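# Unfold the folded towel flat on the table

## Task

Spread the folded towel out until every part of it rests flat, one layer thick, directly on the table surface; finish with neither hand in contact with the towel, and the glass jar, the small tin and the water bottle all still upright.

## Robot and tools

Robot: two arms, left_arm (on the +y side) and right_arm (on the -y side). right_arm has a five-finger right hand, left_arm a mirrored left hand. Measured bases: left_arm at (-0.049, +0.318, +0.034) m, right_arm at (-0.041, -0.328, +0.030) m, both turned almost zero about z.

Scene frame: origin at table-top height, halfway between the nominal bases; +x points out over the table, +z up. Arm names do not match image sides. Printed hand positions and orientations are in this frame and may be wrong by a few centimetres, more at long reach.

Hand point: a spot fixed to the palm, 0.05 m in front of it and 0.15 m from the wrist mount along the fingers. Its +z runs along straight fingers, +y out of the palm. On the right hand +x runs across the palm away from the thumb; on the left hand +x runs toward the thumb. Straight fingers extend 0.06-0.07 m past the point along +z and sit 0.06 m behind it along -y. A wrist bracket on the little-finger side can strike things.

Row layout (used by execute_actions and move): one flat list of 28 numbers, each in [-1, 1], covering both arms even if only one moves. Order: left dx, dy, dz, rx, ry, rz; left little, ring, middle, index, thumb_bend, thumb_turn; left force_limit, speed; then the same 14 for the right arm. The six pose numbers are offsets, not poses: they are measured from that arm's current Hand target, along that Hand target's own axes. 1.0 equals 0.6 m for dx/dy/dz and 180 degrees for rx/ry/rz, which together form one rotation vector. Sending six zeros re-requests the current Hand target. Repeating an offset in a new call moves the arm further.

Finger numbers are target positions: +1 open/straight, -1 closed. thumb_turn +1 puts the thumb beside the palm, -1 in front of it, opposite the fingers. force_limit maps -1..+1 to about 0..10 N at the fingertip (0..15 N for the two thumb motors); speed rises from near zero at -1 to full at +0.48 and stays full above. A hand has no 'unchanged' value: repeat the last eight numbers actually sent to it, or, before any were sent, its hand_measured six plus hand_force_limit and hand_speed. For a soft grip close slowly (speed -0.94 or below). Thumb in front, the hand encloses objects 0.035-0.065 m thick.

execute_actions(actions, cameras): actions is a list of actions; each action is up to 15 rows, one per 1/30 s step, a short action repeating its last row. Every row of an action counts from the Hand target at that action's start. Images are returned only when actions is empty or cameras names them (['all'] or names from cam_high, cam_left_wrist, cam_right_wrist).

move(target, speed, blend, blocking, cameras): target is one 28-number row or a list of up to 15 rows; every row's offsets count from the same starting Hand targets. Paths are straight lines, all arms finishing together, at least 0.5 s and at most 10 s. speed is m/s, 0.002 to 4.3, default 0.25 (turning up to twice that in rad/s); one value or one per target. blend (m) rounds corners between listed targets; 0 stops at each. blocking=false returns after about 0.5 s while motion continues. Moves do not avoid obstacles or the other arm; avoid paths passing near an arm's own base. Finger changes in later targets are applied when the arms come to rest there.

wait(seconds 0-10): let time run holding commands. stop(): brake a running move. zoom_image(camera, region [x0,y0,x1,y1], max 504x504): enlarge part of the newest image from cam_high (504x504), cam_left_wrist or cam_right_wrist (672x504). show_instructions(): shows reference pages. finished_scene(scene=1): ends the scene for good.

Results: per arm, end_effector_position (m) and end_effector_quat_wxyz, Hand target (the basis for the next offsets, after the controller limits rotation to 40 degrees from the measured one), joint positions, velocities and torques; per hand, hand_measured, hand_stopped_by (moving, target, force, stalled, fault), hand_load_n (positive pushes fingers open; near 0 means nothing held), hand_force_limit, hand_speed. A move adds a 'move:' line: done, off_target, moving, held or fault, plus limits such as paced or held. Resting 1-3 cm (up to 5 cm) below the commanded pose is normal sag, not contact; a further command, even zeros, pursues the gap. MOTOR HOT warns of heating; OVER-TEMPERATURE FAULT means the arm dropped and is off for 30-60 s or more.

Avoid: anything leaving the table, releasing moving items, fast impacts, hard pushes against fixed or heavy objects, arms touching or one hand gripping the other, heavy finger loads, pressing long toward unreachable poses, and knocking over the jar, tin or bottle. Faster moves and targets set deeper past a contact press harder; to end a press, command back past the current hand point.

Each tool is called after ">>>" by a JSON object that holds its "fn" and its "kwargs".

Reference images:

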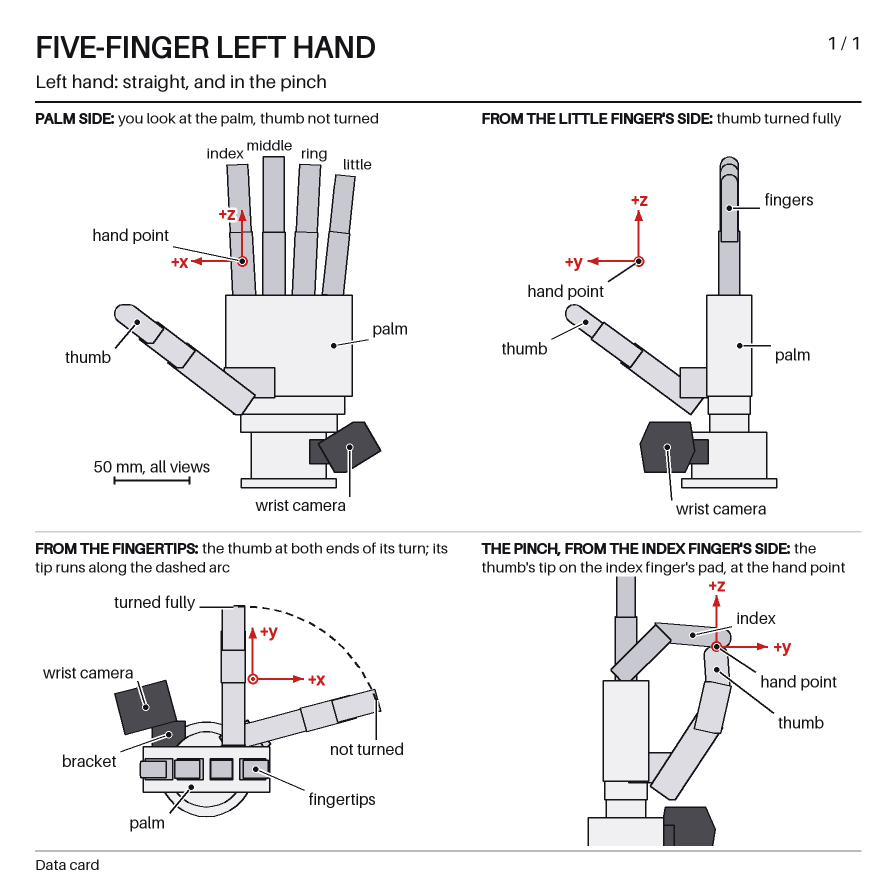

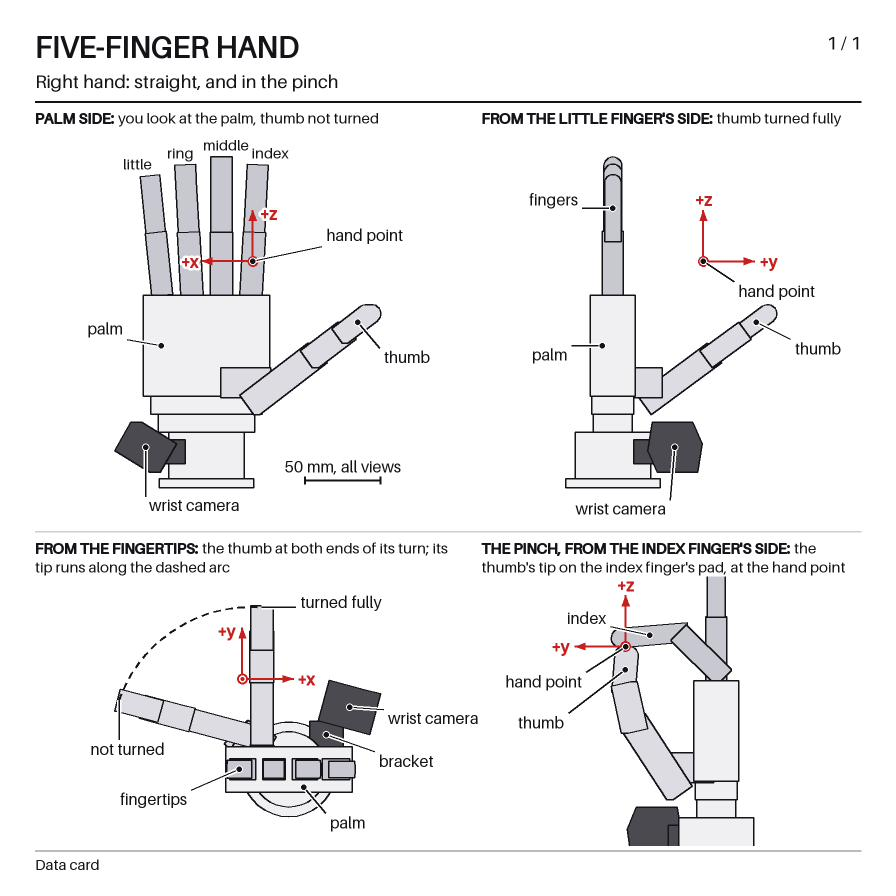

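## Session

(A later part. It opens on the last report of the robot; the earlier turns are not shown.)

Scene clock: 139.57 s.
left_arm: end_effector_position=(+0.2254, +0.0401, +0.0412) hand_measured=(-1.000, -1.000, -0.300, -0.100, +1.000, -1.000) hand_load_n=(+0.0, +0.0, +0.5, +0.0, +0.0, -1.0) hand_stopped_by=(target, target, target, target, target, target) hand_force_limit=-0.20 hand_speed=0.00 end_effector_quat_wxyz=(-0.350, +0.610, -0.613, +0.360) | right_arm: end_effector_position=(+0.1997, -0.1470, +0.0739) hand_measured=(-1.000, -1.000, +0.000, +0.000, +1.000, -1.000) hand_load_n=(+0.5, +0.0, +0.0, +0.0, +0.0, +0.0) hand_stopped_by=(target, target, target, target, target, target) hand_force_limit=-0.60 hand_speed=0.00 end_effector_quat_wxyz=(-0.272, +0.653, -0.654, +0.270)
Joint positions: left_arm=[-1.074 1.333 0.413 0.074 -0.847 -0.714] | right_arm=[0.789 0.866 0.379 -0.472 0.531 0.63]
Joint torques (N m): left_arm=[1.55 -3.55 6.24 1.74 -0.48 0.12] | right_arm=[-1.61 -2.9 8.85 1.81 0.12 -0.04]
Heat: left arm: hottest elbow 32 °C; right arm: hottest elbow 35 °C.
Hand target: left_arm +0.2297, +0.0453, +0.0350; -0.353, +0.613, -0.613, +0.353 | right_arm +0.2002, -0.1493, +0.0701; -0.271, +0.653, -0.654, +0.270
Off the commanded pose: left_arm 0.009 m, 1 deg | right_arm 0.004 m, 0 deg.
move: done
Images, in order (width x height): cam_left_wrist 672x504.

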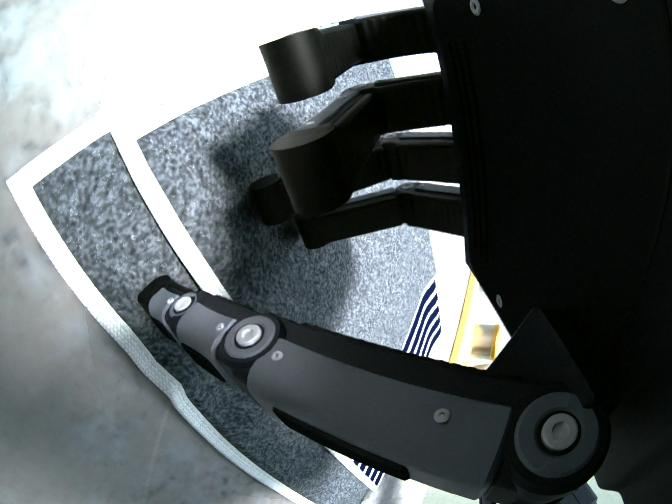

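>>> {"fn": "move", "kwargs": {"target": [[0,0.0115,0.0067,0,0,0,-1,-1,-0.1,0.1,1,-1,-0.2,0,0,0,0,0,0,0,-1,-1,0,0,1,-1,-0.6,0],[0,0.0115,0.0067,0,0,0,-1,-1,-0.5,-0.35,1,-1,-0.2,-0.4,0,0,0,0,0,0,-1,-1,0,0,1,-1,-0.6,0]], "cameras": ["cam_left_wrist"], "speed": 0.1}}

Scene clock: 148.37 s.
left_arm: end_effector_position=(+0.2283, +0.0364, +0.0407) hand_measured=(-1.000, -1.000, -0.500, -0.350, +1.000, -1.000) hand_load_n=(+0.0, +0.0, +0.0, +0.5, +0.0, -4.0) hand_stopped_by=(target, target, target, target, target, target) hand_force_limit=-0.20 hand_speed=-0.40 end_effector_quat_wxyz=(-0.350, +0.608, -0.611, +0.367) | right_arm: end_effector_position=(+0.1997, -0.1470, +0.0739) hand_measured=(-1.000, -1.000, +0.000, +0.000, +1.000, -1.000) hand_load_n=(+0.0, +0.0, +0.0, +0.0, +0.5, +0.0) hand_stopped_by=(target, target, target, target, target, target) hand_force_limit=-0.60 hand_speed=0.00 end_effector_quat_wxyz=(-0.272, +0.653, -0.654, +0.270)
Joint positions: left_arm=[-1.073 1.349 0.413 0.111 -0.848 -0.705] | right_arm=[0.789 0.866 0.379 -0.472 0.531 0.63]
Joint torques (N m): left_arm=[1.49 -2.43 5.53 1.7 -0.41 0] | right_arm=[-1.73 -2.9 8.85 1.78 0.12 -0.03]
Heat: left arm: hottest elbow 31 °C; right arm: hottest elbow 35 °C.
Hand target: left_arm +0.2298, +0.0454, +0.0270; -0.353, +0.613, -0.613, +0.353 | right_arm +0.2002, -0.1493, +0.0701; -0.271, +0.653, -0.654, +0.270
Off the commanded pose: left_arm 0.016 m, 2 deg | right_arm 0.004 m, 0 deg.
move: off_target (left_arm); target 2's new numbers were sent with left_arm's hand 0.016 m and 2 deg from that target
Images, in order (width x height): cam_left_wrist 672x504.

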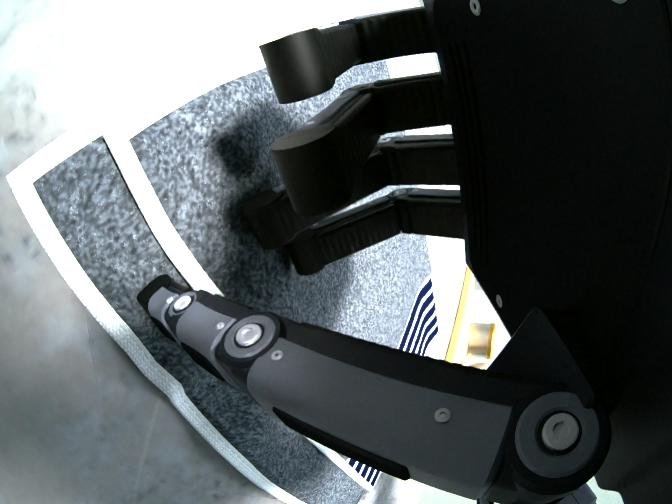

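>>> {"fn": "move", "kwargs": {"target": [[0,-0.0476,-0.0275,0,0,0,-1,-1,0.1,0.25,1,-1,-0.1,-0.4,0,0,0,0,0,0,-1,-1,0,0,1,-1,-0.6,0],[0,0.013,0.0075,0,0,0,-1,-1,0.1,0.25,1,-1,-0.1,-0.4,0,0,0,0,0,0,-1,-1,0,0,1,-1,-0.6,0]], "cameras": ["cam_left_wrist"], "speed": 0.1}}

Scene clock: 160.63 s.
left_arm: end_effector_position=(+0.2326, +0.0341, +0.0411) hand_measured=(-1.000, -1.000, +0.100, +0.250, +1.000, -1.000) hand_load_n=(+0.0, +0.5, -0.5, -0.5, +0.0, -7.5) hand_stopped_by=(target, target, target, target, target, target) hand_force_limit=-0.10 hand_speed=-0.40 end_effector_quat_wxyz=(-0.354, +0.608, -0.604, +0.374) | right_arm: end_effector_position=(+0.1997, -0.1470, +0.0739) hand_measured=(-1.000, -1.000, +0.000, +0.000, +1.000, -1.000) hand_load_n=(+0.0, +0.0, +0.0, +0.0, +0.0, +0.0) hand_stopped_by=(target, target, target, target, target, target) hand_force_limit=-0.60 hand_speed=0.00 end_effector_quat_wxyz=(-0.272, +0.653, -0.654, +0.270)
Joint positions: left_arm=[-1.072 1.366 0.412 0.151 -0.859 -0.697] | right_arm=[0.789 0.866 0.379 -0.472 0.531 0.63]
Joint torques (N m): left_arm=[1.32 -1.79 4.79 1.48 -0.04 -0.12] | right_arm=[-1.73 -2.84 8.85 1.8 0.12 -0.03]
Heat: left arm: hottest elbow 31 °C; right arm: hottest elbow 34 °C.
Hand target: left_arm +0.2299, +0.0453, +0.0182; -0.353, +0.613, -0.612, +0.353 | right_arm +0.2002, -0.1493, +0.0701; -0.271, +0.653, -0.654, +0.270
Off the commanded pose: left_arm 0.026 m, 3 deg | right_arm 0.004 m, 0 deg.
move: off_target (left_arm)
Images, in order (width x height): cam_left_wrist 672x504.

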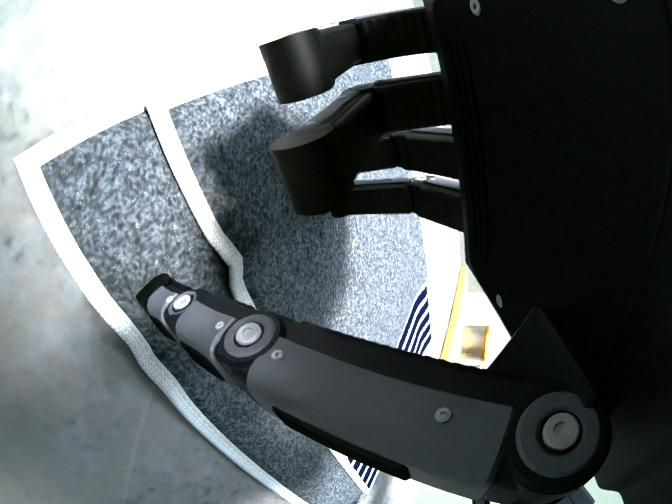

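>>> {"fn": "move", "kwargs": {"target": [0,0,0,0,0,0,-1,-1,-0.3,-0.15,0.7,-1,-0.1,-0.5,0,0,0,0,0,0,-1,-1,0,0,1,-1,-0.6,0], "cameras": ["cam_left_wrist"], "speed": 0.1}}

Scene clock: 163.60 s.
left_arm: end_effector_position=(+0.2317, +0.0319, +0.0375) hand_measured=(-1.000, -1.000, -0.300, -0.150, +0.700, -1.000) hand_load_n=(+0.0, +0.0, +0.0, +0.0, +1.0, -1.5) hand_stopped_by=(target, target, target, target, target, target) hand_force_limit=-0.10 hand_speed=-0.50 end_effector_quat_wxyz=(-0.348, +0.611, -0.605, +0.375) | right_arm: end_effector_position=(+0.1997, -0.1470, +0.0739) hand_measured=(-1.000, -1.000, +0.000, +0.000, +1.000, -1.000) hand_load_n=(+0.0, +0.0, +0.0, +0.0, +0.0, +0.0) hand_stopped_by=(target, target, target, target, target, target) hand_force_limit=-0.60 hand_speed=0.00 end_effector_quat_wxyz=(-0.272, +0.653, -0.654, +0.270)
Joint positions: left_arm=[-1.072 1.378 0.412 0.16 -0.85 -0.707] | right_arm=[0.789 0.866 0.379 -0.472 0.531 0.63]
Joint torques (N m): left_arm=[1.32 -2.43 4.83 1.29 -0.38 0.02] | right_arm=[-1.67 -2.9 8.9 1.81 0.12 -0.03]
Heat: left arm: hottest elbow 31 °C; right arm: hottest elbow 34 °C.
Hand target: left_arm +0.2299, +0.0453, +0.0181; -0.353, +0.613, -0.612, +0.353 | right_arm +0.2002, -0.1493, +0.0701; -0.271, +0.653, -0.654, +0.270
Off the commanded pose: left_arm 0.024 m, 3 deg | right_arm 0.004 m, 0 deg.
move: off_target (left_arm)
Images, in order (width x height): cam_left_wrist 672x504.

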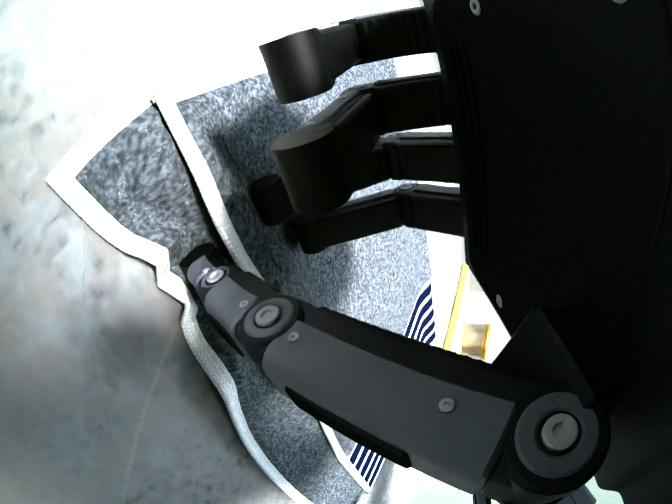

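>>> {"fn": "move", "kwargs": {"target": [0,0,0,0,0,0,-1,-1,-0.55,-0.4,0.45,-1,-0.1,-0.5,0,0,0,0,0,0,-1,-1,0,0,1,-1,-0.6,0], "cameras": ["cam_left_wrist", "cam_high"], "speed": 0.1}}

>>> {"fn": "zoom_image", "kwargs": {"camera": "cam_left_wrist", "region": [60, 60, 460, 360]}}

Scene clock: 167.73 s.
left_arm: end_effector_position=(+0.2309, +0.0325, +0.0345) hand_measured=(-1.000, -1.000, -0.550, -0.400, +0.540, -1.000) hand_load_n=(+0.0, +0.0, +4.0, +1.0, +7.5, +0.5) hand_stopped_by=(target, target, target, target, force, target) hand_force_limit=-0.10 hand_speed=-0.50 end_effector_quat_wxyz=(-0.347, +0.611, -0.606, +0.373) | right_arm: end_effector_position=(+0.1997, -0.1470, +0.0739) hand_measured=(-1.000, -1.000, +0.000, +0.000, +1.000, -1.000) hand_load_n=(+0.0, +0.0, +0.0, +0.0, +0.0, +0.0) hand_stopped_by=(target, target, target, target, target, target) hand_force_limit=-0.60 hand_speed=0.00 end_effector_quat_wxyz=(-0.272, +0.653, -0.654, +0.270)
Joint positions: left_arm=[-1.072 1.385 0.411 0.161 -0.848 -0.71] | right_arm=[0.789 0.866 0.379 -0.472 0.531 0.63]
Joint torques (N m): left_arm=[1.44 -3.02 4.86 1.32 -0.46 0.07] | right_arm=[-1.55 -2.78 8.85 1.8 0.12 -0.03]
Heat: left arm: hottest elbow 30 °C; right arm: hottest elbow 34 °C.
Hand target: left_arm +0.2299, +0.0454, +0.0181; -0.353, +0.613, -0.612, +0.353 | right_arm +0.2002, -0.1493, +0.0701; -0.271, +0.653, -0.654, +0.270
Off the commanded pose: left_arm 0.021 m, 2 deg | right_arm 0.004 m, 0 deg.
move: off_target (left_arm)
Images, in order (width x height): cam_high 504x504, cam_left_wrist 672x504.

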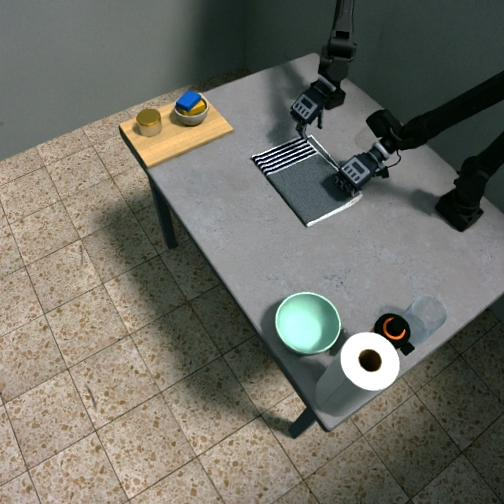

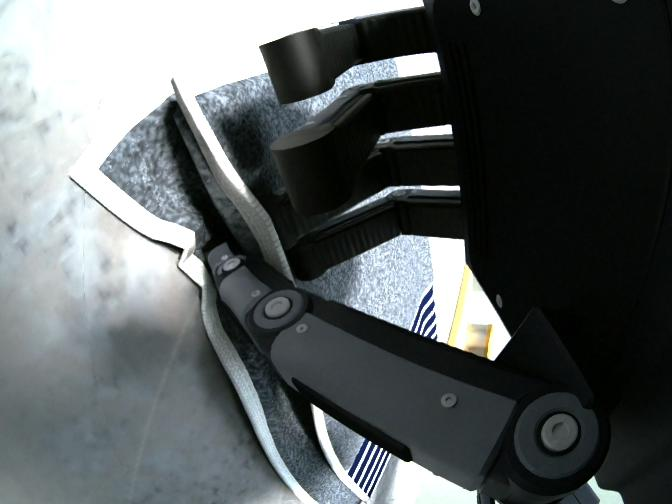

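Scaled by 1.260 from the camera's 672x504 image, which has a finer 960x720 frame.

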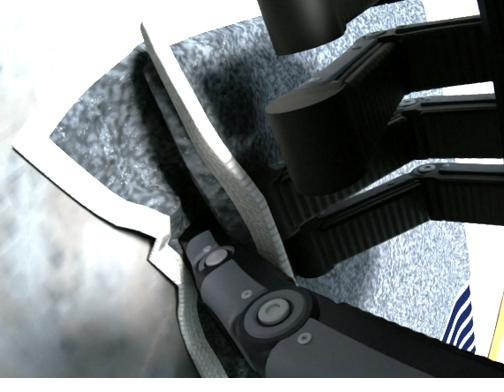

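>>> {"fn": "move", "kwargs": {"target": [0,-0.0722,-0.0417,0,0,0,-1,-1,-0.55,-0.4,0.45,-1,-0.1,-0.5,0,0,0,0,0,0,-1,-1,0,0,1,-1,-0.6,0], "cameras": ["cam_left_wrist", "cam_high"], "speed": 0.1}}

>>> {"fn": "zoom_image", "kwargs": {"camera": "cam_left_wrist", "region": [60, 60, 460, 360]}}

>>> {"fn": "zoom_image", "kwargs": {"camera": "cam_high", "region": [240, 110, 400, 240]}}

Scene clock: 173.73 s.
left_arm: end_effector_position=(+0.2172, +0.0558, +0.0512) hand_measured=(-1.000, -1.000, -0.550, -0.400, +0.540, -1.000) hand_load_n=(+0.0, +0.0, +4.5, +0.0, +6.5, +1.0) hand_stopped_by=(target, target, target, target, force, target) hand_force_limit=-0.10 hand_speed=-0.50 end_effector_quat_wxyz=(-0.355, +0.606, -0.625, +0.340) | right_arm: end_effector_position=(+0.1997, -0.1470, +0.0739) hand_measured=(-1.000, -1.000, +0.000, +0.000, +1.000, -1.000) hand_load_n=(+0.0, +0.0, +0.0, +0.0, +0.0, +0.0) hand_stopped_by=(target, target, target, target, target, target) hand_force_limit=-0.60 hand_speed=0.00 end_effector_quat_wxyz=(-0.272, +0.653, -0.654, +0.270)
Joint positions: left_arm=[-1.072 1.249 0.411 -0.053 -0.845 -0.711] | right_arm=[0.789 0.866 0.379 -0.472 0.531 0.63]
Joint torques (N m): left_arm=[1.73 -5.66 9.74 0.72 -0.56 0.11] | right_arm=[-1.73 -2.78 8.9 1.8 0.12 -0.03]
Heat: left arm: hottest elbow 30 °C; right arm: hottest elbow 34 °C.
Hand target: left_arm +0.2299, +0.0454, +0.0680; -0.353, +0.613, -0.613, +0.353 | right_arm +0.2002, -0.1493, +0.0701; -0.271, +0.653, -0.654, +0.270
Off the commanded pose: left_arm 0.024 m, 2 deg | right_arm 0.004 m, 0 deg.
move: off_target (left_arm)
Images, in order (width x height): cam_high 504x504, cam_left_wrist 672x504.

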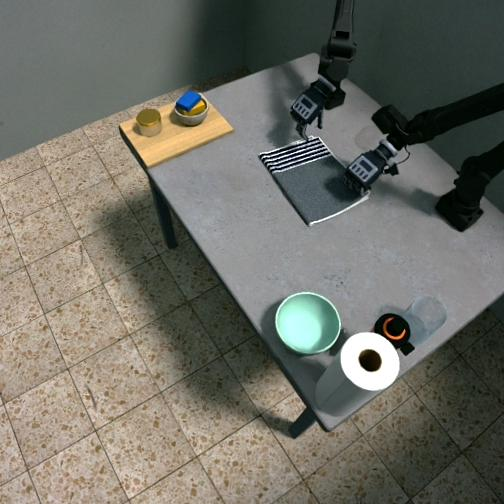

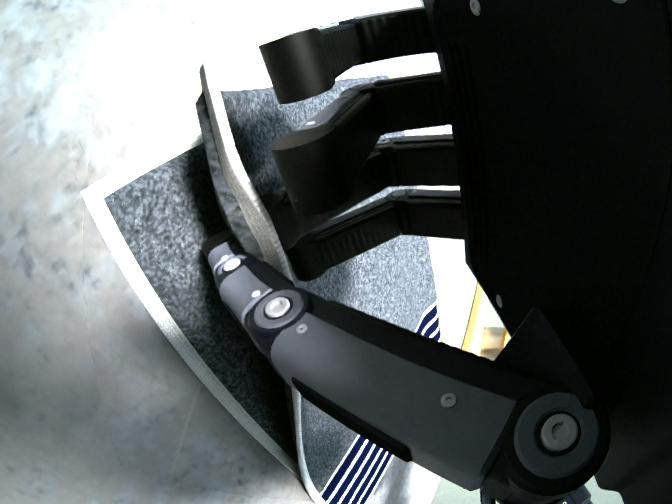

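Scaled by 1.260 from the camera's 672x504 image, which has a finer 960x720 frame.

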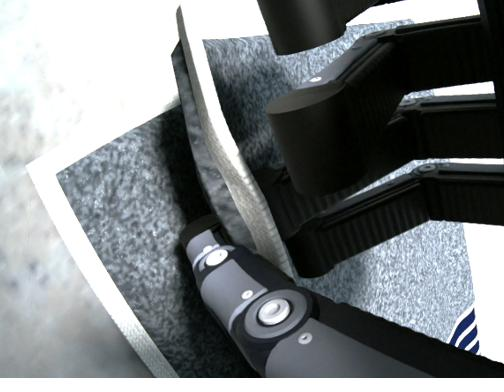

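Scaled by 3.150 from the camera's 504x504 image, which has a finer 720x720 frame.

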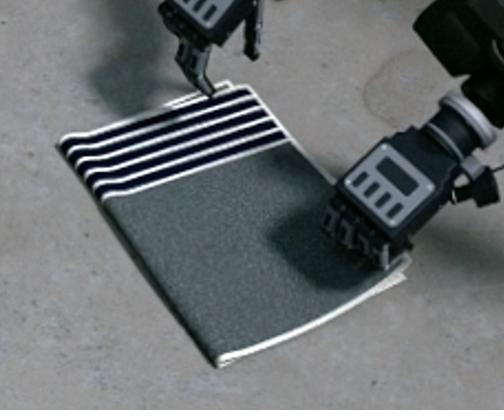

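>>> {"fn": "move", "kwargs": {"target": [0.0417,-0.065,0.0393,0,0,0,-1,-1,-0.7,-0.5,0.4,-1,0.1,-0.5,0,0,0,0,0,0,-1,-1,0,0,1,-1,-0.6,0], "cameras": ["all"], "speed": 0.1}}

>>> {"fn": "zoom_image", "kwargs": {"camera": "cam_high", "region": [240, 110, 400, 240]}}

Scene clock: 185.40 s.
left_arm: end_effector_position=(+0.2557, +0.0291, +0.0795) hand_measured=(-1.000, -1.000, -0.588, -0.500, +0.526, -1.000) hand_load_n=(+0.0, +0.5, +13.5, +0.0, +13.5, +2.0) hand_stopped_by=(target, target, force, target, force, target) hand_force_limit=0.10 hand_speed=-0.50 end_effector_quat_wxyz=(-0.352, +0.609, -0.619, +0.349) | right_arm: end_effector_position=(+0.1997, -0.1470, +0.0739) hand_measured=(-1.000, -1.000, +0.000, +0.000, +1.000, -1.000) hand_load_n=(+0.5, +0.0, +0.0, +0.0, +0.0, +0.0) hand_stopped_by=(target, target, target, target, target, target) hand_force_limit=-0.60 hand_speed=0.00 end_effector_quat_wxyz=(-0.272, +0.653, -0.654, +0.270)
Joint positions: left_arm=[-1.005 1.285 0.526 -0.06 -0.8 -0.643] | right_arm=[0.789 0.866 0.379 -0.472 0.531 0.63]
Joint torques (N m): left_arm=[1.55 -4.54 10.86 0.83 -0.49 0.14] | right_arm=[-1.73 -2.84 8.9 1.77 0.12 -0.03]
Heat: left arm: hottest elbow 31 °C; right arm: hottest elbow 34 °C.
Hand target: left_arm +0.2698, +0.0204, +0.0899; -0.353, +0.613, -0.613, +0.353 | right_arm +0.2002, -0.1493, +0.0701; -0.271, +0.653, -0.654, +0.270
Off the commanded pose: left_arm 0.020 m, 1 deg | right_arm 0.004 m, 0 deg.
move: off_target (left_arm)

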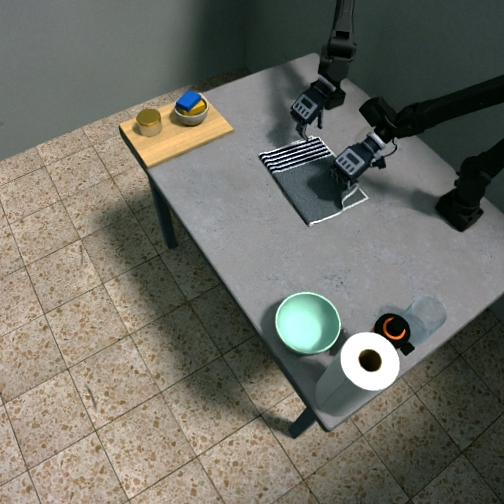

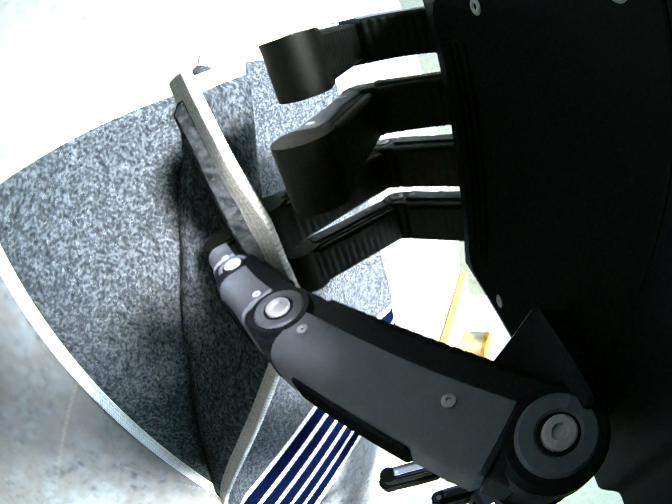

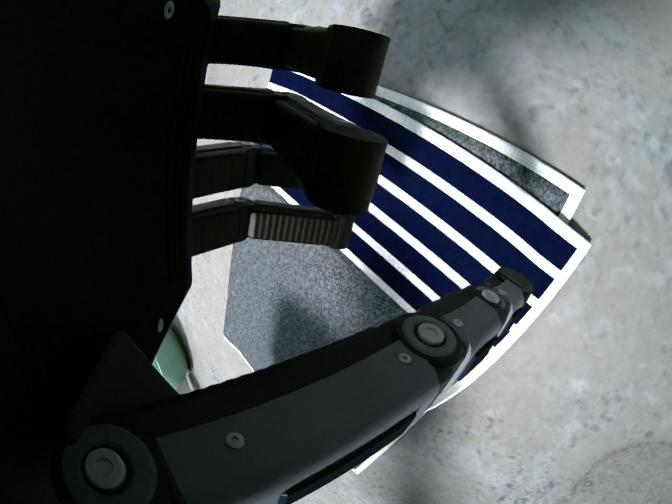

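Scaled by 3.150 from the camera's 504x504 image, which has a finer 720x720 frame.

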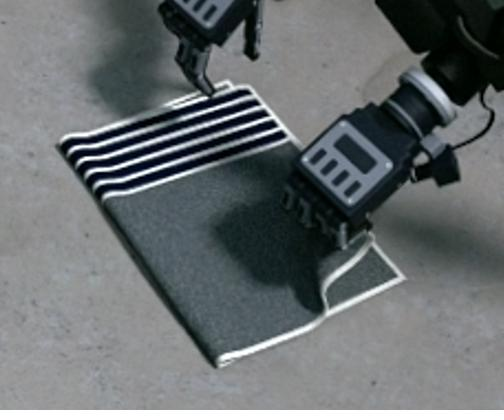

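>>> {"fn": "move", "kwargs": {"target": [[0,-0.151,0.0283,0,0,0,-1,-1,-0.58,-0.5,0.53,-1,0.0,-0.5,0,0,0,0,0,0,-1,-1,0,0,1,-1,-0.6,0],[0,-0.2777,0.1477,0,0,0,-1,-1,-0.58,-0.5,0.53,-1,0.0,-0.5,0,0,0,0,0,0,-1,-1,0,0,1,-1,-0.6,0]], "cameras": ["all"], "speed": 0.15, "blend": 0.03}}

>>> {"fn": "zoom_image", "kwargs": {"camera": "cam_high", "region": [200, 110, 400, 270]}}

Scene clock: 198.03 s.
left_arm: end_effector_position=(+0.4114, +0.0253, +0.1726) hand_measured=(-1.000, -1.000, -0.580, -0.500, +0.534, -1.000) hand_load_n=(+0.0, +0.0, +10.5, +0.0, +10.5, +1.5) hand_stopped_by=(target, target, force, target, force, target) hand_force_limit=0.00 hand_speed=-0.50 end_effector_quat_wxyz=(-0.349, +0.612, -0.621, +0.344) | right_arm: end_effector_position=(+0.1997, -0.1470, +0.0739) hand_measured=(-1.000, -1.000, +0.000, +0.000, +1.000, -1.000) hand_load_n=(+0.0, +0.0, +0.0, +0.0, +0.0, +0.0) hand_stopped_by=(target, target, target, target, target, target) hand_force_limit=-0.60 hand_speed=0.00 end_effector_quat_wxyz=(-0.272, +0.653, -0.654, +0.270)
Joint positions: left_arm=[-0.691 1.395 0.908 -0.175 -0.563 -0.381] | right_arm=[0.789 0.866 0.379 -0.472 0.531 0.63]
Joint torques (N m): left_arm=[1.32 -7.82 13.39 1.11 -0.34 0.16] | right_arm=[-1.67 -2.78 8.9 1.83 0.13 -0.03]
Heat: left arm: hottest elbow 31 °C; right arm: hottest elbow 34 °C.
Hand target: left_arm +0.4301, +0.0204, +0.1897; -0.353, +0.613, -0.613, +0.353 | right_arm +0.2002, -0.1493, +0.0701; -0.271, +0.653, -0.654, +0.270
Off the commanded pose: left_arm 0.026 m, 1 deg | right_arm 0.004 m, 0 deg.
move: off_target (left_arm)

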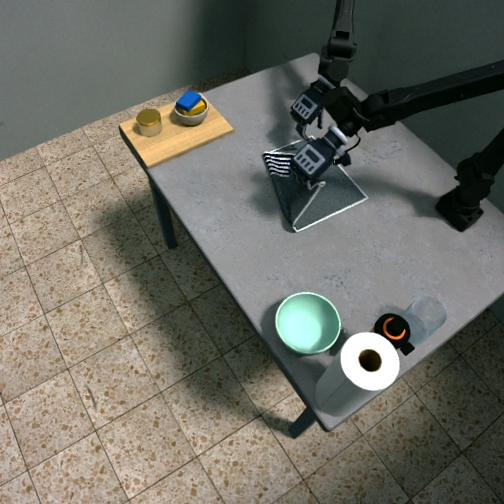

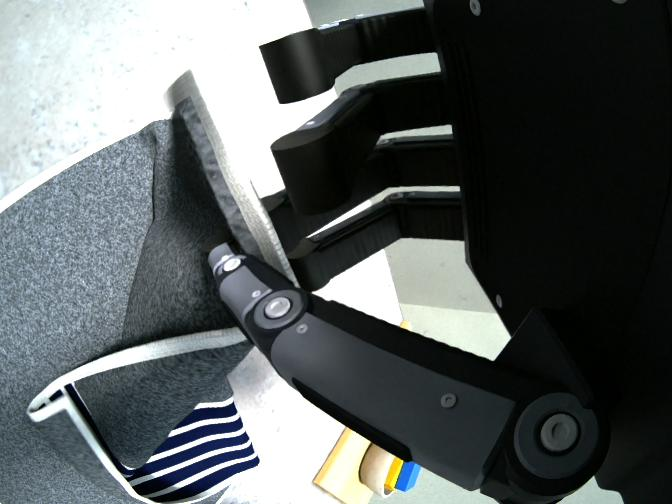

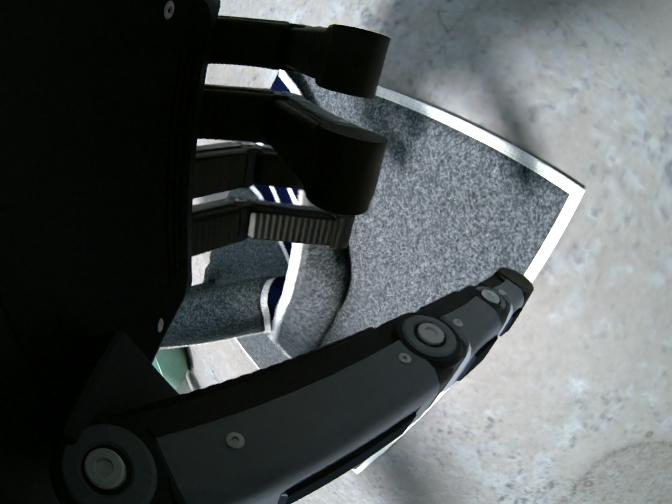

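Scaled by 2.520 from the camera's 504x504 image, which has a finer 720x720 frame.

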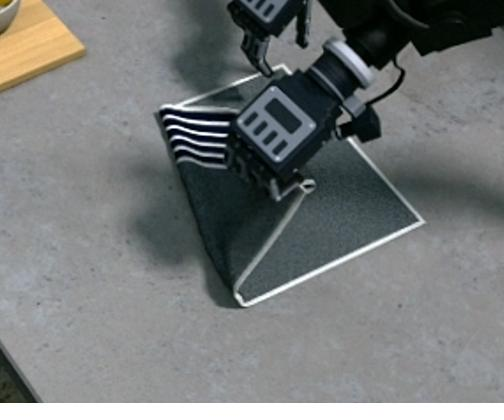

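>>> {"fn": "move", "kwargs": {"target": [[0.0167,-0.0112,0.186,0,0,0,-1,-1,-0.58,-0.5,0.53,-1,0.0,-0.5,0,0,0,0,0,0,-1,-1,0,0,1,-1,-0.6,0],[0.0167,0.0532,0.3579,0,0,0,-1,-1,-0.58,-0.5,0.53,-1,0.0,-0.5,0,0,0,0,0,0,-1,-1,0,0,1,-1,-0.6,0]], "cameras": ["all"], "speed": 0.15, "blend": 0.03}}

>>> {"fn": "zoom_image", "kwargs": {"camera": "cam_high", "region": [160, 110, 400, 302]}}

Scene clock: 205.13 s.
left_arm: end_effector_position=(+0.5771, +0.0085, +0.0462) hand_measured=(-1.000, -1.000, -0.580, -0.500, +0.534, -1.000) hand_load_n=(+0.0, +0.0, +10.5, +0.0, +10.5, +1.5) hand_stopped_by=(target, target, force, target, force, target) hand_force_limit=0.00 hand_speed=-0.50 end_effector_quat_wxyz=(-0.345, +0.613, -0.623, +0.343) | right_arm: end_effector_position=(+0.1997, -0.1470, +0.0739) hand_measured=(-1.000, -1.000, +0.000, +0.000, +1.000, -1.000) hand_load_n=(+0.0, +0.0, +0.0, +0.0, +0.0, +0.5) hand_stopped_by=(target, target, target, target, target, target) hand_force_limit=-0.60 hand_speed=0.00 end_effector_quat_wxyz=(-0.272, +0.653, -0.654, +0.270)
Joint positions: left_arm=[-0.528 1.932 1.211 0.103 -0.426 -0.274] | right_arm=[0.789 0.866 0.379 -0.472 0.531 0.63]
Joint torques (N m): left_arm=[1.49 -14.1 11.36 2.14 -0.26 0.15] | right_arm=[-1.55 -2.84 8.88 1.8 0.13 -0.03]
Heat: left arm: hottest elbow 32 °C; right arm: hottest elbow 34 °C.
Hand target: left_arm +0.5999, +0.0102, +0.0545; -0.353, +0.613, -0.613, +0.353 | right_arm +0.2002, -0.1493, +0.0701; -0.271, +0.653, -0.654, +0.270
Off the commanded pose: left_arm 0.024 m, 2 deg | right_arm 0.004 m, 0 deg.
move: off_target (left_arm)

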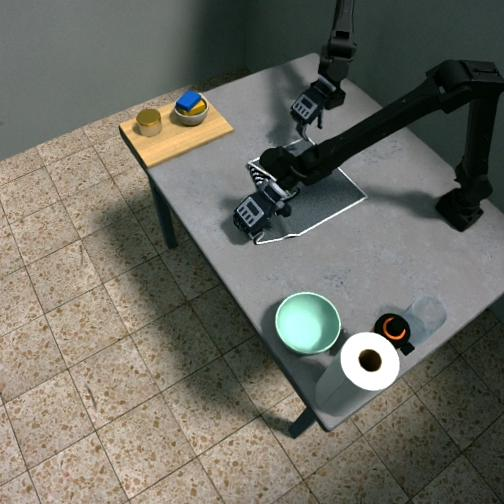

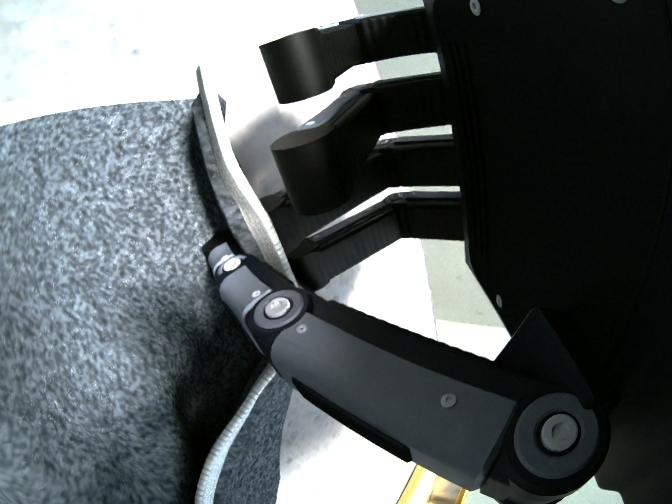

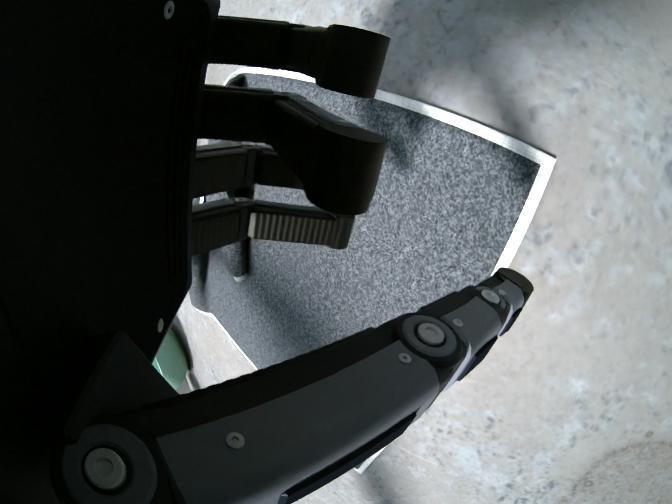

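Scaled by 2.100 from the camera's 504x504 image, which has a finer 720x720 frame.

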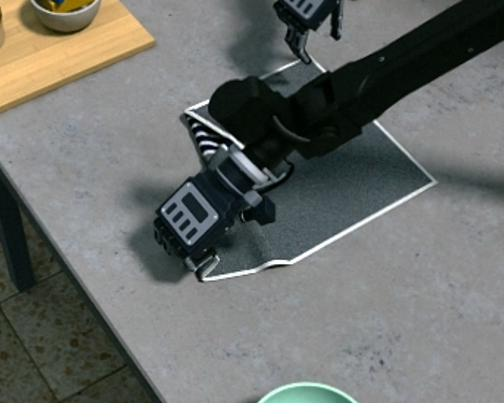

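>>> {"fn": "move", "kwargs": {"target": [[0,0,0.0389,0,0,0,-1,-1,-0.58,-0.5,0.53,-1,0.0,-0.5,0,0,0,0,0,0,-1,-1,0,0,1,-1,-0.6,0],[0,0,0.0389,0,0,0,-1,-1,0.3,0.3,0.8,-1,0.0,-0.3,0,0,0,0,0,0,-1,-1,0,0,1,-1,-0.6,0]], "cameras": ["cam_left_wrist"], "speed": 0.1}}

Scene clock: 213.87 s.
left_arm: end_effector_position=(+0.6061, +0.0055, +0.0515) hand_measured=(-1.000, -1.000, +0.300, +0.300, +0.800, -1.000) hand_load_n=(+0.0, +0.0, +0.0, +0.0, -1.0, +0.0) hand_stopped_by=(target, target, target, target, target, target) hand_force_limit=0.00 hand_speed=-0.30 end_effector_quat_wxyz=(-0.350, +0.611, -0.614, +0.356) | right_arm: end_effector_position=(+0.1997, -0.1470, +0.0739) hand_measured=(-1.000, -1.000, +0.000, +0.000, +1.000, -1.000) hand_load_n=(+0.0, +0.0, +0.0, +0.0, +0.0, +0.0) hand_stopped_by=(target, target, target, target, target, target) hand_force_limit=-0.60 hand_speed=0.00 end_effector_quat_wxyz=(-0.272, +0.653, -0.654, +0.270)
Joint positions: left_arm=[-0.509 1.975 1.279 0.116 -0.413 -0.264] | right_arm=[0.789 0.866 0.379 -0.472 0.531 0.63]
Joint torques (N m): left_arm=[1.55 -13.74 10.7 1.85 -0.22 0.15] | right_arm=[-1.73 -2.9 8.85 1.83 0.12 -0.04]
Heat: left arm: hottest elbow 32 °C; right arm: hottest elbow 34 °C.
Hand target: left_arm +0.6201, +0.0102, +0.0429; -0.353, +0.613, -0.613, +0.353 | right_arm +0.2002, -0.1493, +0.0701; -0.271, +0.653, -0.654, +0.270
Off the commanded pose: left_arm 0.017 m, 1 deg | right_arm 0.004 m, 0 deg.
move: off_target (left_arm); target 2's new numbers were sent with left_arm's hand 0.021 m and 1 deg from that target
Images, in order (width x height): cam_left_wrist 672x504.

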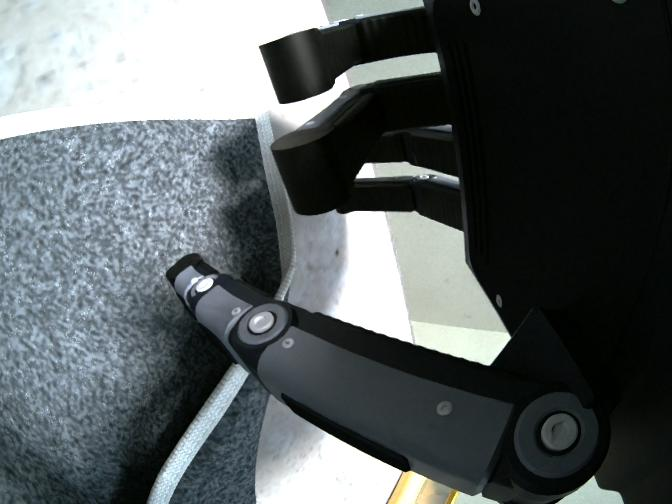

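>>> {"fn": "move", "kwargs": {"target": [[0,-0.1155,-0.0667,0,0,0,-1,-1,0.3,0.3,0.8,-1,0.0,-0.3,0.0833,-0.2357,-0.1885,0,0,0,-1,-1,0,0,1,-1,-0.6,0],[-0.3167,-0.1983,-0.3458,0,0,0,-1,-1,0.3,0.3,0.8,-1,0.0,-0.3,0.0833,-0.2357,-0.1885,0,0,0,-1,-1,0,0,1,-1,-0.6,0]], "cameras": ["all"], "speed": [0.12, 0.3], "blend": 0.02}}

>>> {"fn": "zoom_image", "kwargs": {"camera": "cam_high", "region": [200, 110, 400, 270]}}

Scene clock: 223.10 s.
left_arm: end_effector_position=(+0.4998, +0.1933, +0.2461) hand_measured=(-1.000, -1.000, +0.300, +0.300, +0.800, -1.000) hand_load_n=(+0.0, +0.0, -0.5, +0.0, +0.0, +0.0) hand_stopped_by=(target, target, target, target, target, target) hand_force_limit=0.00 hand_speed=-0.30 end_effector_quat_wxyz=(-0.350, +0.613, -0.613, +0.355) | right_arm: end_effector_position=(+0.2090, -0.2039, +0.2159) hand_measured=(-1.000, -1.000, +0.000, +0.000, +1.000, -1.000) hand_load_n=(+0.0, +0.0, +0.0, +0.0, +0.0, +0.0) hand_stopped_by=(target, target, target, target, target, target) hand_force_limit=-0.60 hand_speed=0.00 end_effector_quat_wxyz=(-0.244, +0.664, -0.656, +0.263)
Joint positions: left_arm=[-0.234 1.321 1.015 -0.231 -0.181 -0.114] | right_arm=[0.53 0.663 0.698 -0.958 0.372 0.403]
Joint torques (N m): left_arm=[1.55 -9.41 10.37 1.32 -0.11 0.13] | right_arm=[-1.67 -2.43 16.29 1.03 0.02 -0.03]
Heat: left arm: hottest elbow 33 °C; right arm: hottest elbow 35 °C.
Hand target: left_arm +0.5002, +0.2004, +0.2495; -0.353, +0.613, -0.613, +0.353 | right_arm +0.2201, -0.1995, +0.2499; -0.271, +0.653, -0.654, +0.271
Off the commanded pose: left_arm 0.008 m, 0 deg | right_arm 0.036 m, 3 deg.
move: off_target (right_arm)

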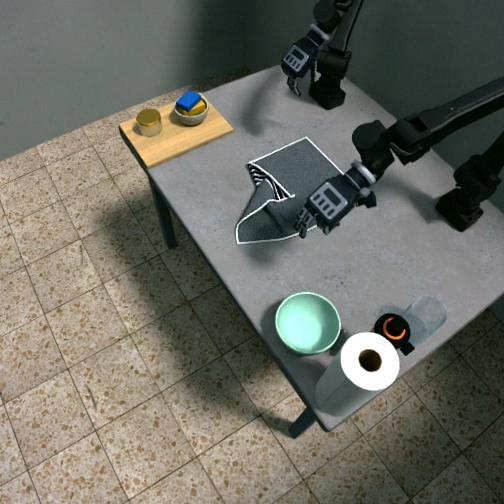

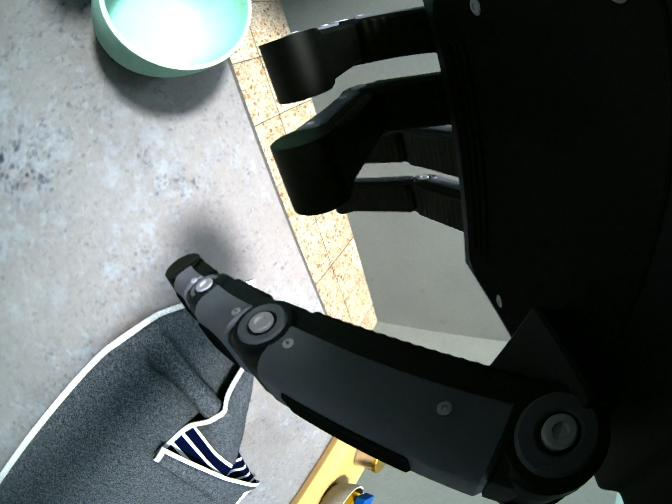

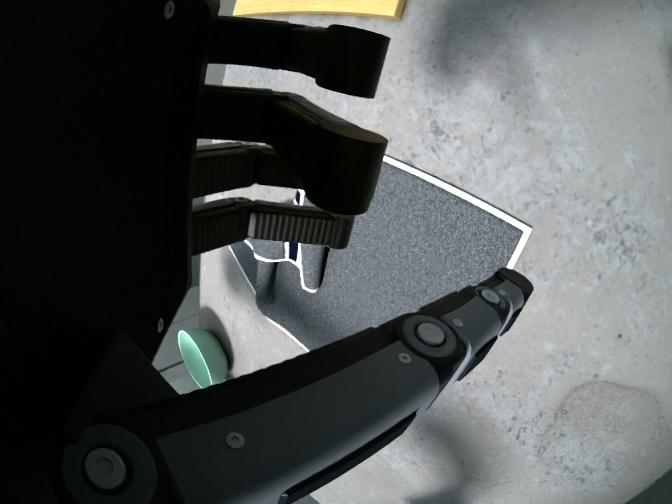

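Scaled by 2.520 from the camera's 504x504 image, which has a finer 720x720 frame.

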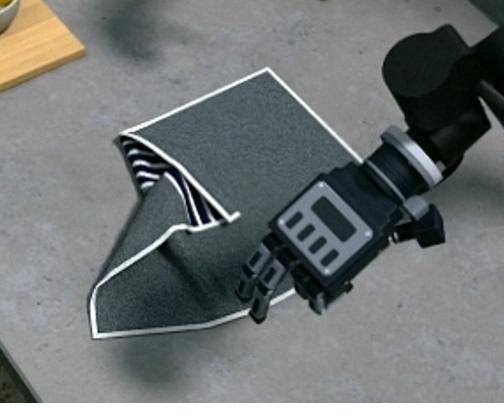

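>>> {"fn": "move", "kwargs": {"target": [0,0,0,0,0,0,-1,-1,0.3,0.3,0.8,-1,0.0,-0.3,-0.2833,-0.0353,0.3653,0.0833,0,0,-1,-1,0,0.15,1,-1,-0.1,0], "cameras": ["all"], "speed": 0.25}}

>>> {"fn": "zoom_image", "kwargs": {"camera": "cam_high", "region": [200, 110, 400, 270]}}

Scene clock: 247.13 s.
left_arm: end_effector_position=(+0.4998, +0.1933, +0.2461) hand_measured=(-1.000, -1.000, +0.300, +0.300, +0.800, -1.000) hand_load_n=(+0.0, +0.0, +0.0, +0.0, +0.0, +0.5) hand_stopped_by=(target, target, target, target, target, target) hand_force_limit=0.00 hand_speed=-0.30 end_effector_quat_wxyz=(-0.350, +0.612, -0.614, +0.355) | right_arm: end_effector_position=(+0.3714, -0.0476, +0.0922) hand_measured=(-1.000, -1.000, +0.000, +0.150, +1.000, -1.000) hand_load_n=(+0.0, +0.0, +0.0, +0.0, +0.0, +0.0) hand_stopped_by=(target, target, target, target, target, target) hand_force_limit=-0.10 hand_speed=0.00 end_effector_quat_wxyz=(-0.333, +0.621, -0.617, +0.350)
Joint positions: left_arm=[-0.234 1.321 1.015 -0.231 -0.181 -0.113] | right_arm=[0.727 1.42 0.709 -0.004 0.622 0.439]
Joint torques (N m): left_arm=[1.03 -9.64 10.35 1.37 -0.12 0.14] | right_arm=[-0.67 -10.11 13.31 2.13 0.36 -0.03]
Heat: left arm: hottest elbow 33 °C; right arm: hottest elbow 39 °C.
Hand target: left_arm +0.5002, +0.2004, +0.2495; -0.353, +0.613, -0.613, +0.353 | right_arm +0.3902, -0.0296, +0.1102; -0.354, +0.612, -0.613, +0.353
Off the commanded pose: left_arm 0.008 m, 0 deg | right_arm 0.032 m, 3 deg.
move: off_target (right_arm)

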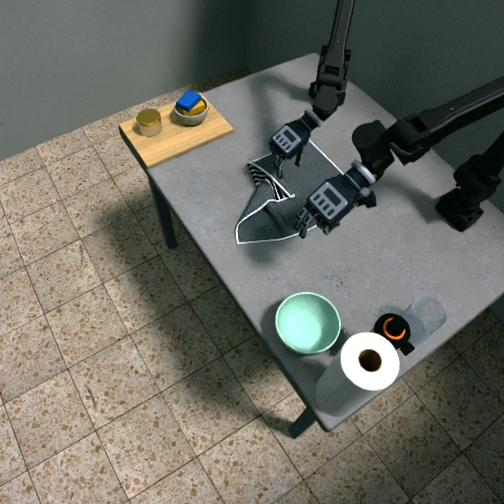

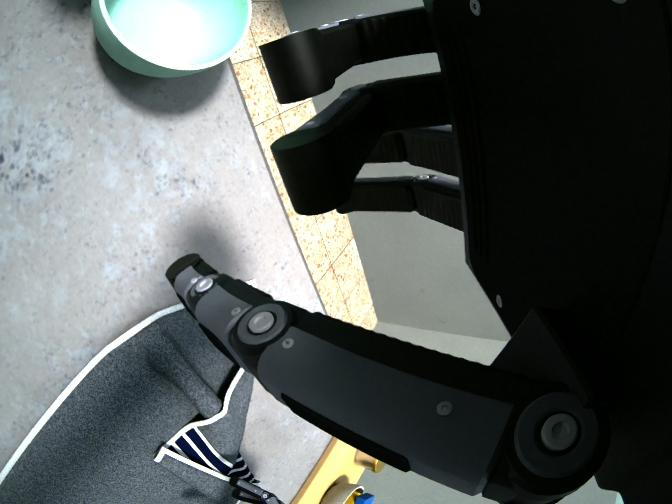

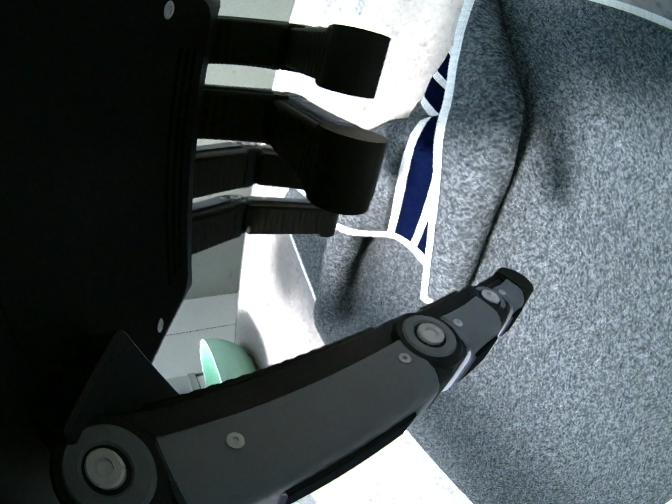

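Scaled by 2.520 from the camera's 504x504 image, which has a finer 720x720 frame.

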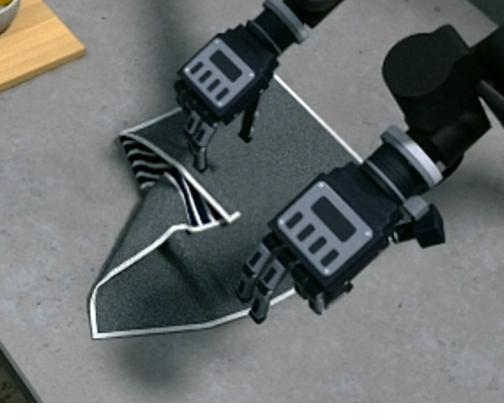

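>>> {"fn": "move", "kwargs": {"target": [0,0,0,0,0,0,-1,-1,0.3,0.3,0.8,-1,0.0,-0.3,-0.0093,0.0427,0.0593,0,0,0,-1,-1,0.1,0.25,1,-1,-0.1,0], "cameras": ["cam_right_wrist"], "speed": 0.1}}

Scene clock: 254.43 s.
left_arm: end_effector_position=(+0.4998, +0.1933, +0.2461) hand_measured=(-1.000, -1.000, +0.300, +0.300, +0.800, -1.000) hand_load_n=(+0.0, +0.0, +0.0, +0.0, +0.0, +0.0) hand_stopped_by=(target, target, target, target, target, target) hand_force_limit=0.00 hand_speed=-0.30 end_effector_quat_wxyz=(-0.350, +0.612, -0.614, +0.355) | right_arm: end_effector_position=(+0.3865, -0.0381, +0.0542) hand_measured=(-1.000, -1.000, +0.100, +0.250, +1.000, -1.000) hand_load_n=(+0.0, +0.0, +0.0, +0.0, +0.0, +0.0) hand_stopped_by=(target, target, target, target, target, target) hand_force_limit=-0.10 hand_speed=0.00 end_effector_quat_wxyz=(-0.334, +0.624, -0.613, +0.351)
Joint positions: left_arm=[-0.234 1.321 1.015 -0.231 -0.181 -0.113] | right_arm=[0.719 1.551 0.715 0.13 0.613 0.423]
Joint torques (N m): left_arm=[1.26 -9.64 10.33 1.33 -0.1 0.13] | right_arm=[-1.61 -11.46 12.38 2.1 0.1 -0.04]
Heat: left arm: hottest elbow 33 °C; right arm: hottest elbow 39 °C.
Hand target: left_arm +0.5002, +0.2004, +0.2495; -0.353, +0.613, -0.613, +0.353 | right_arm +0.4083, -0.0240, +0.0703; -0.354, +0.612, -0.613, +0.353
Off the commanded pose: left_arm 0.008 m, 0 deg | right_arm 0.030 m, 3 deg.
move: off_target (right_arm)
Images, in order (width x height): cam_right_wrist 672x504.

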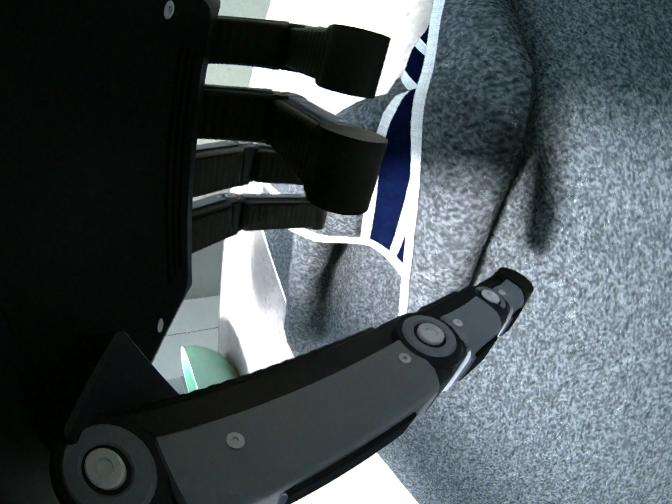

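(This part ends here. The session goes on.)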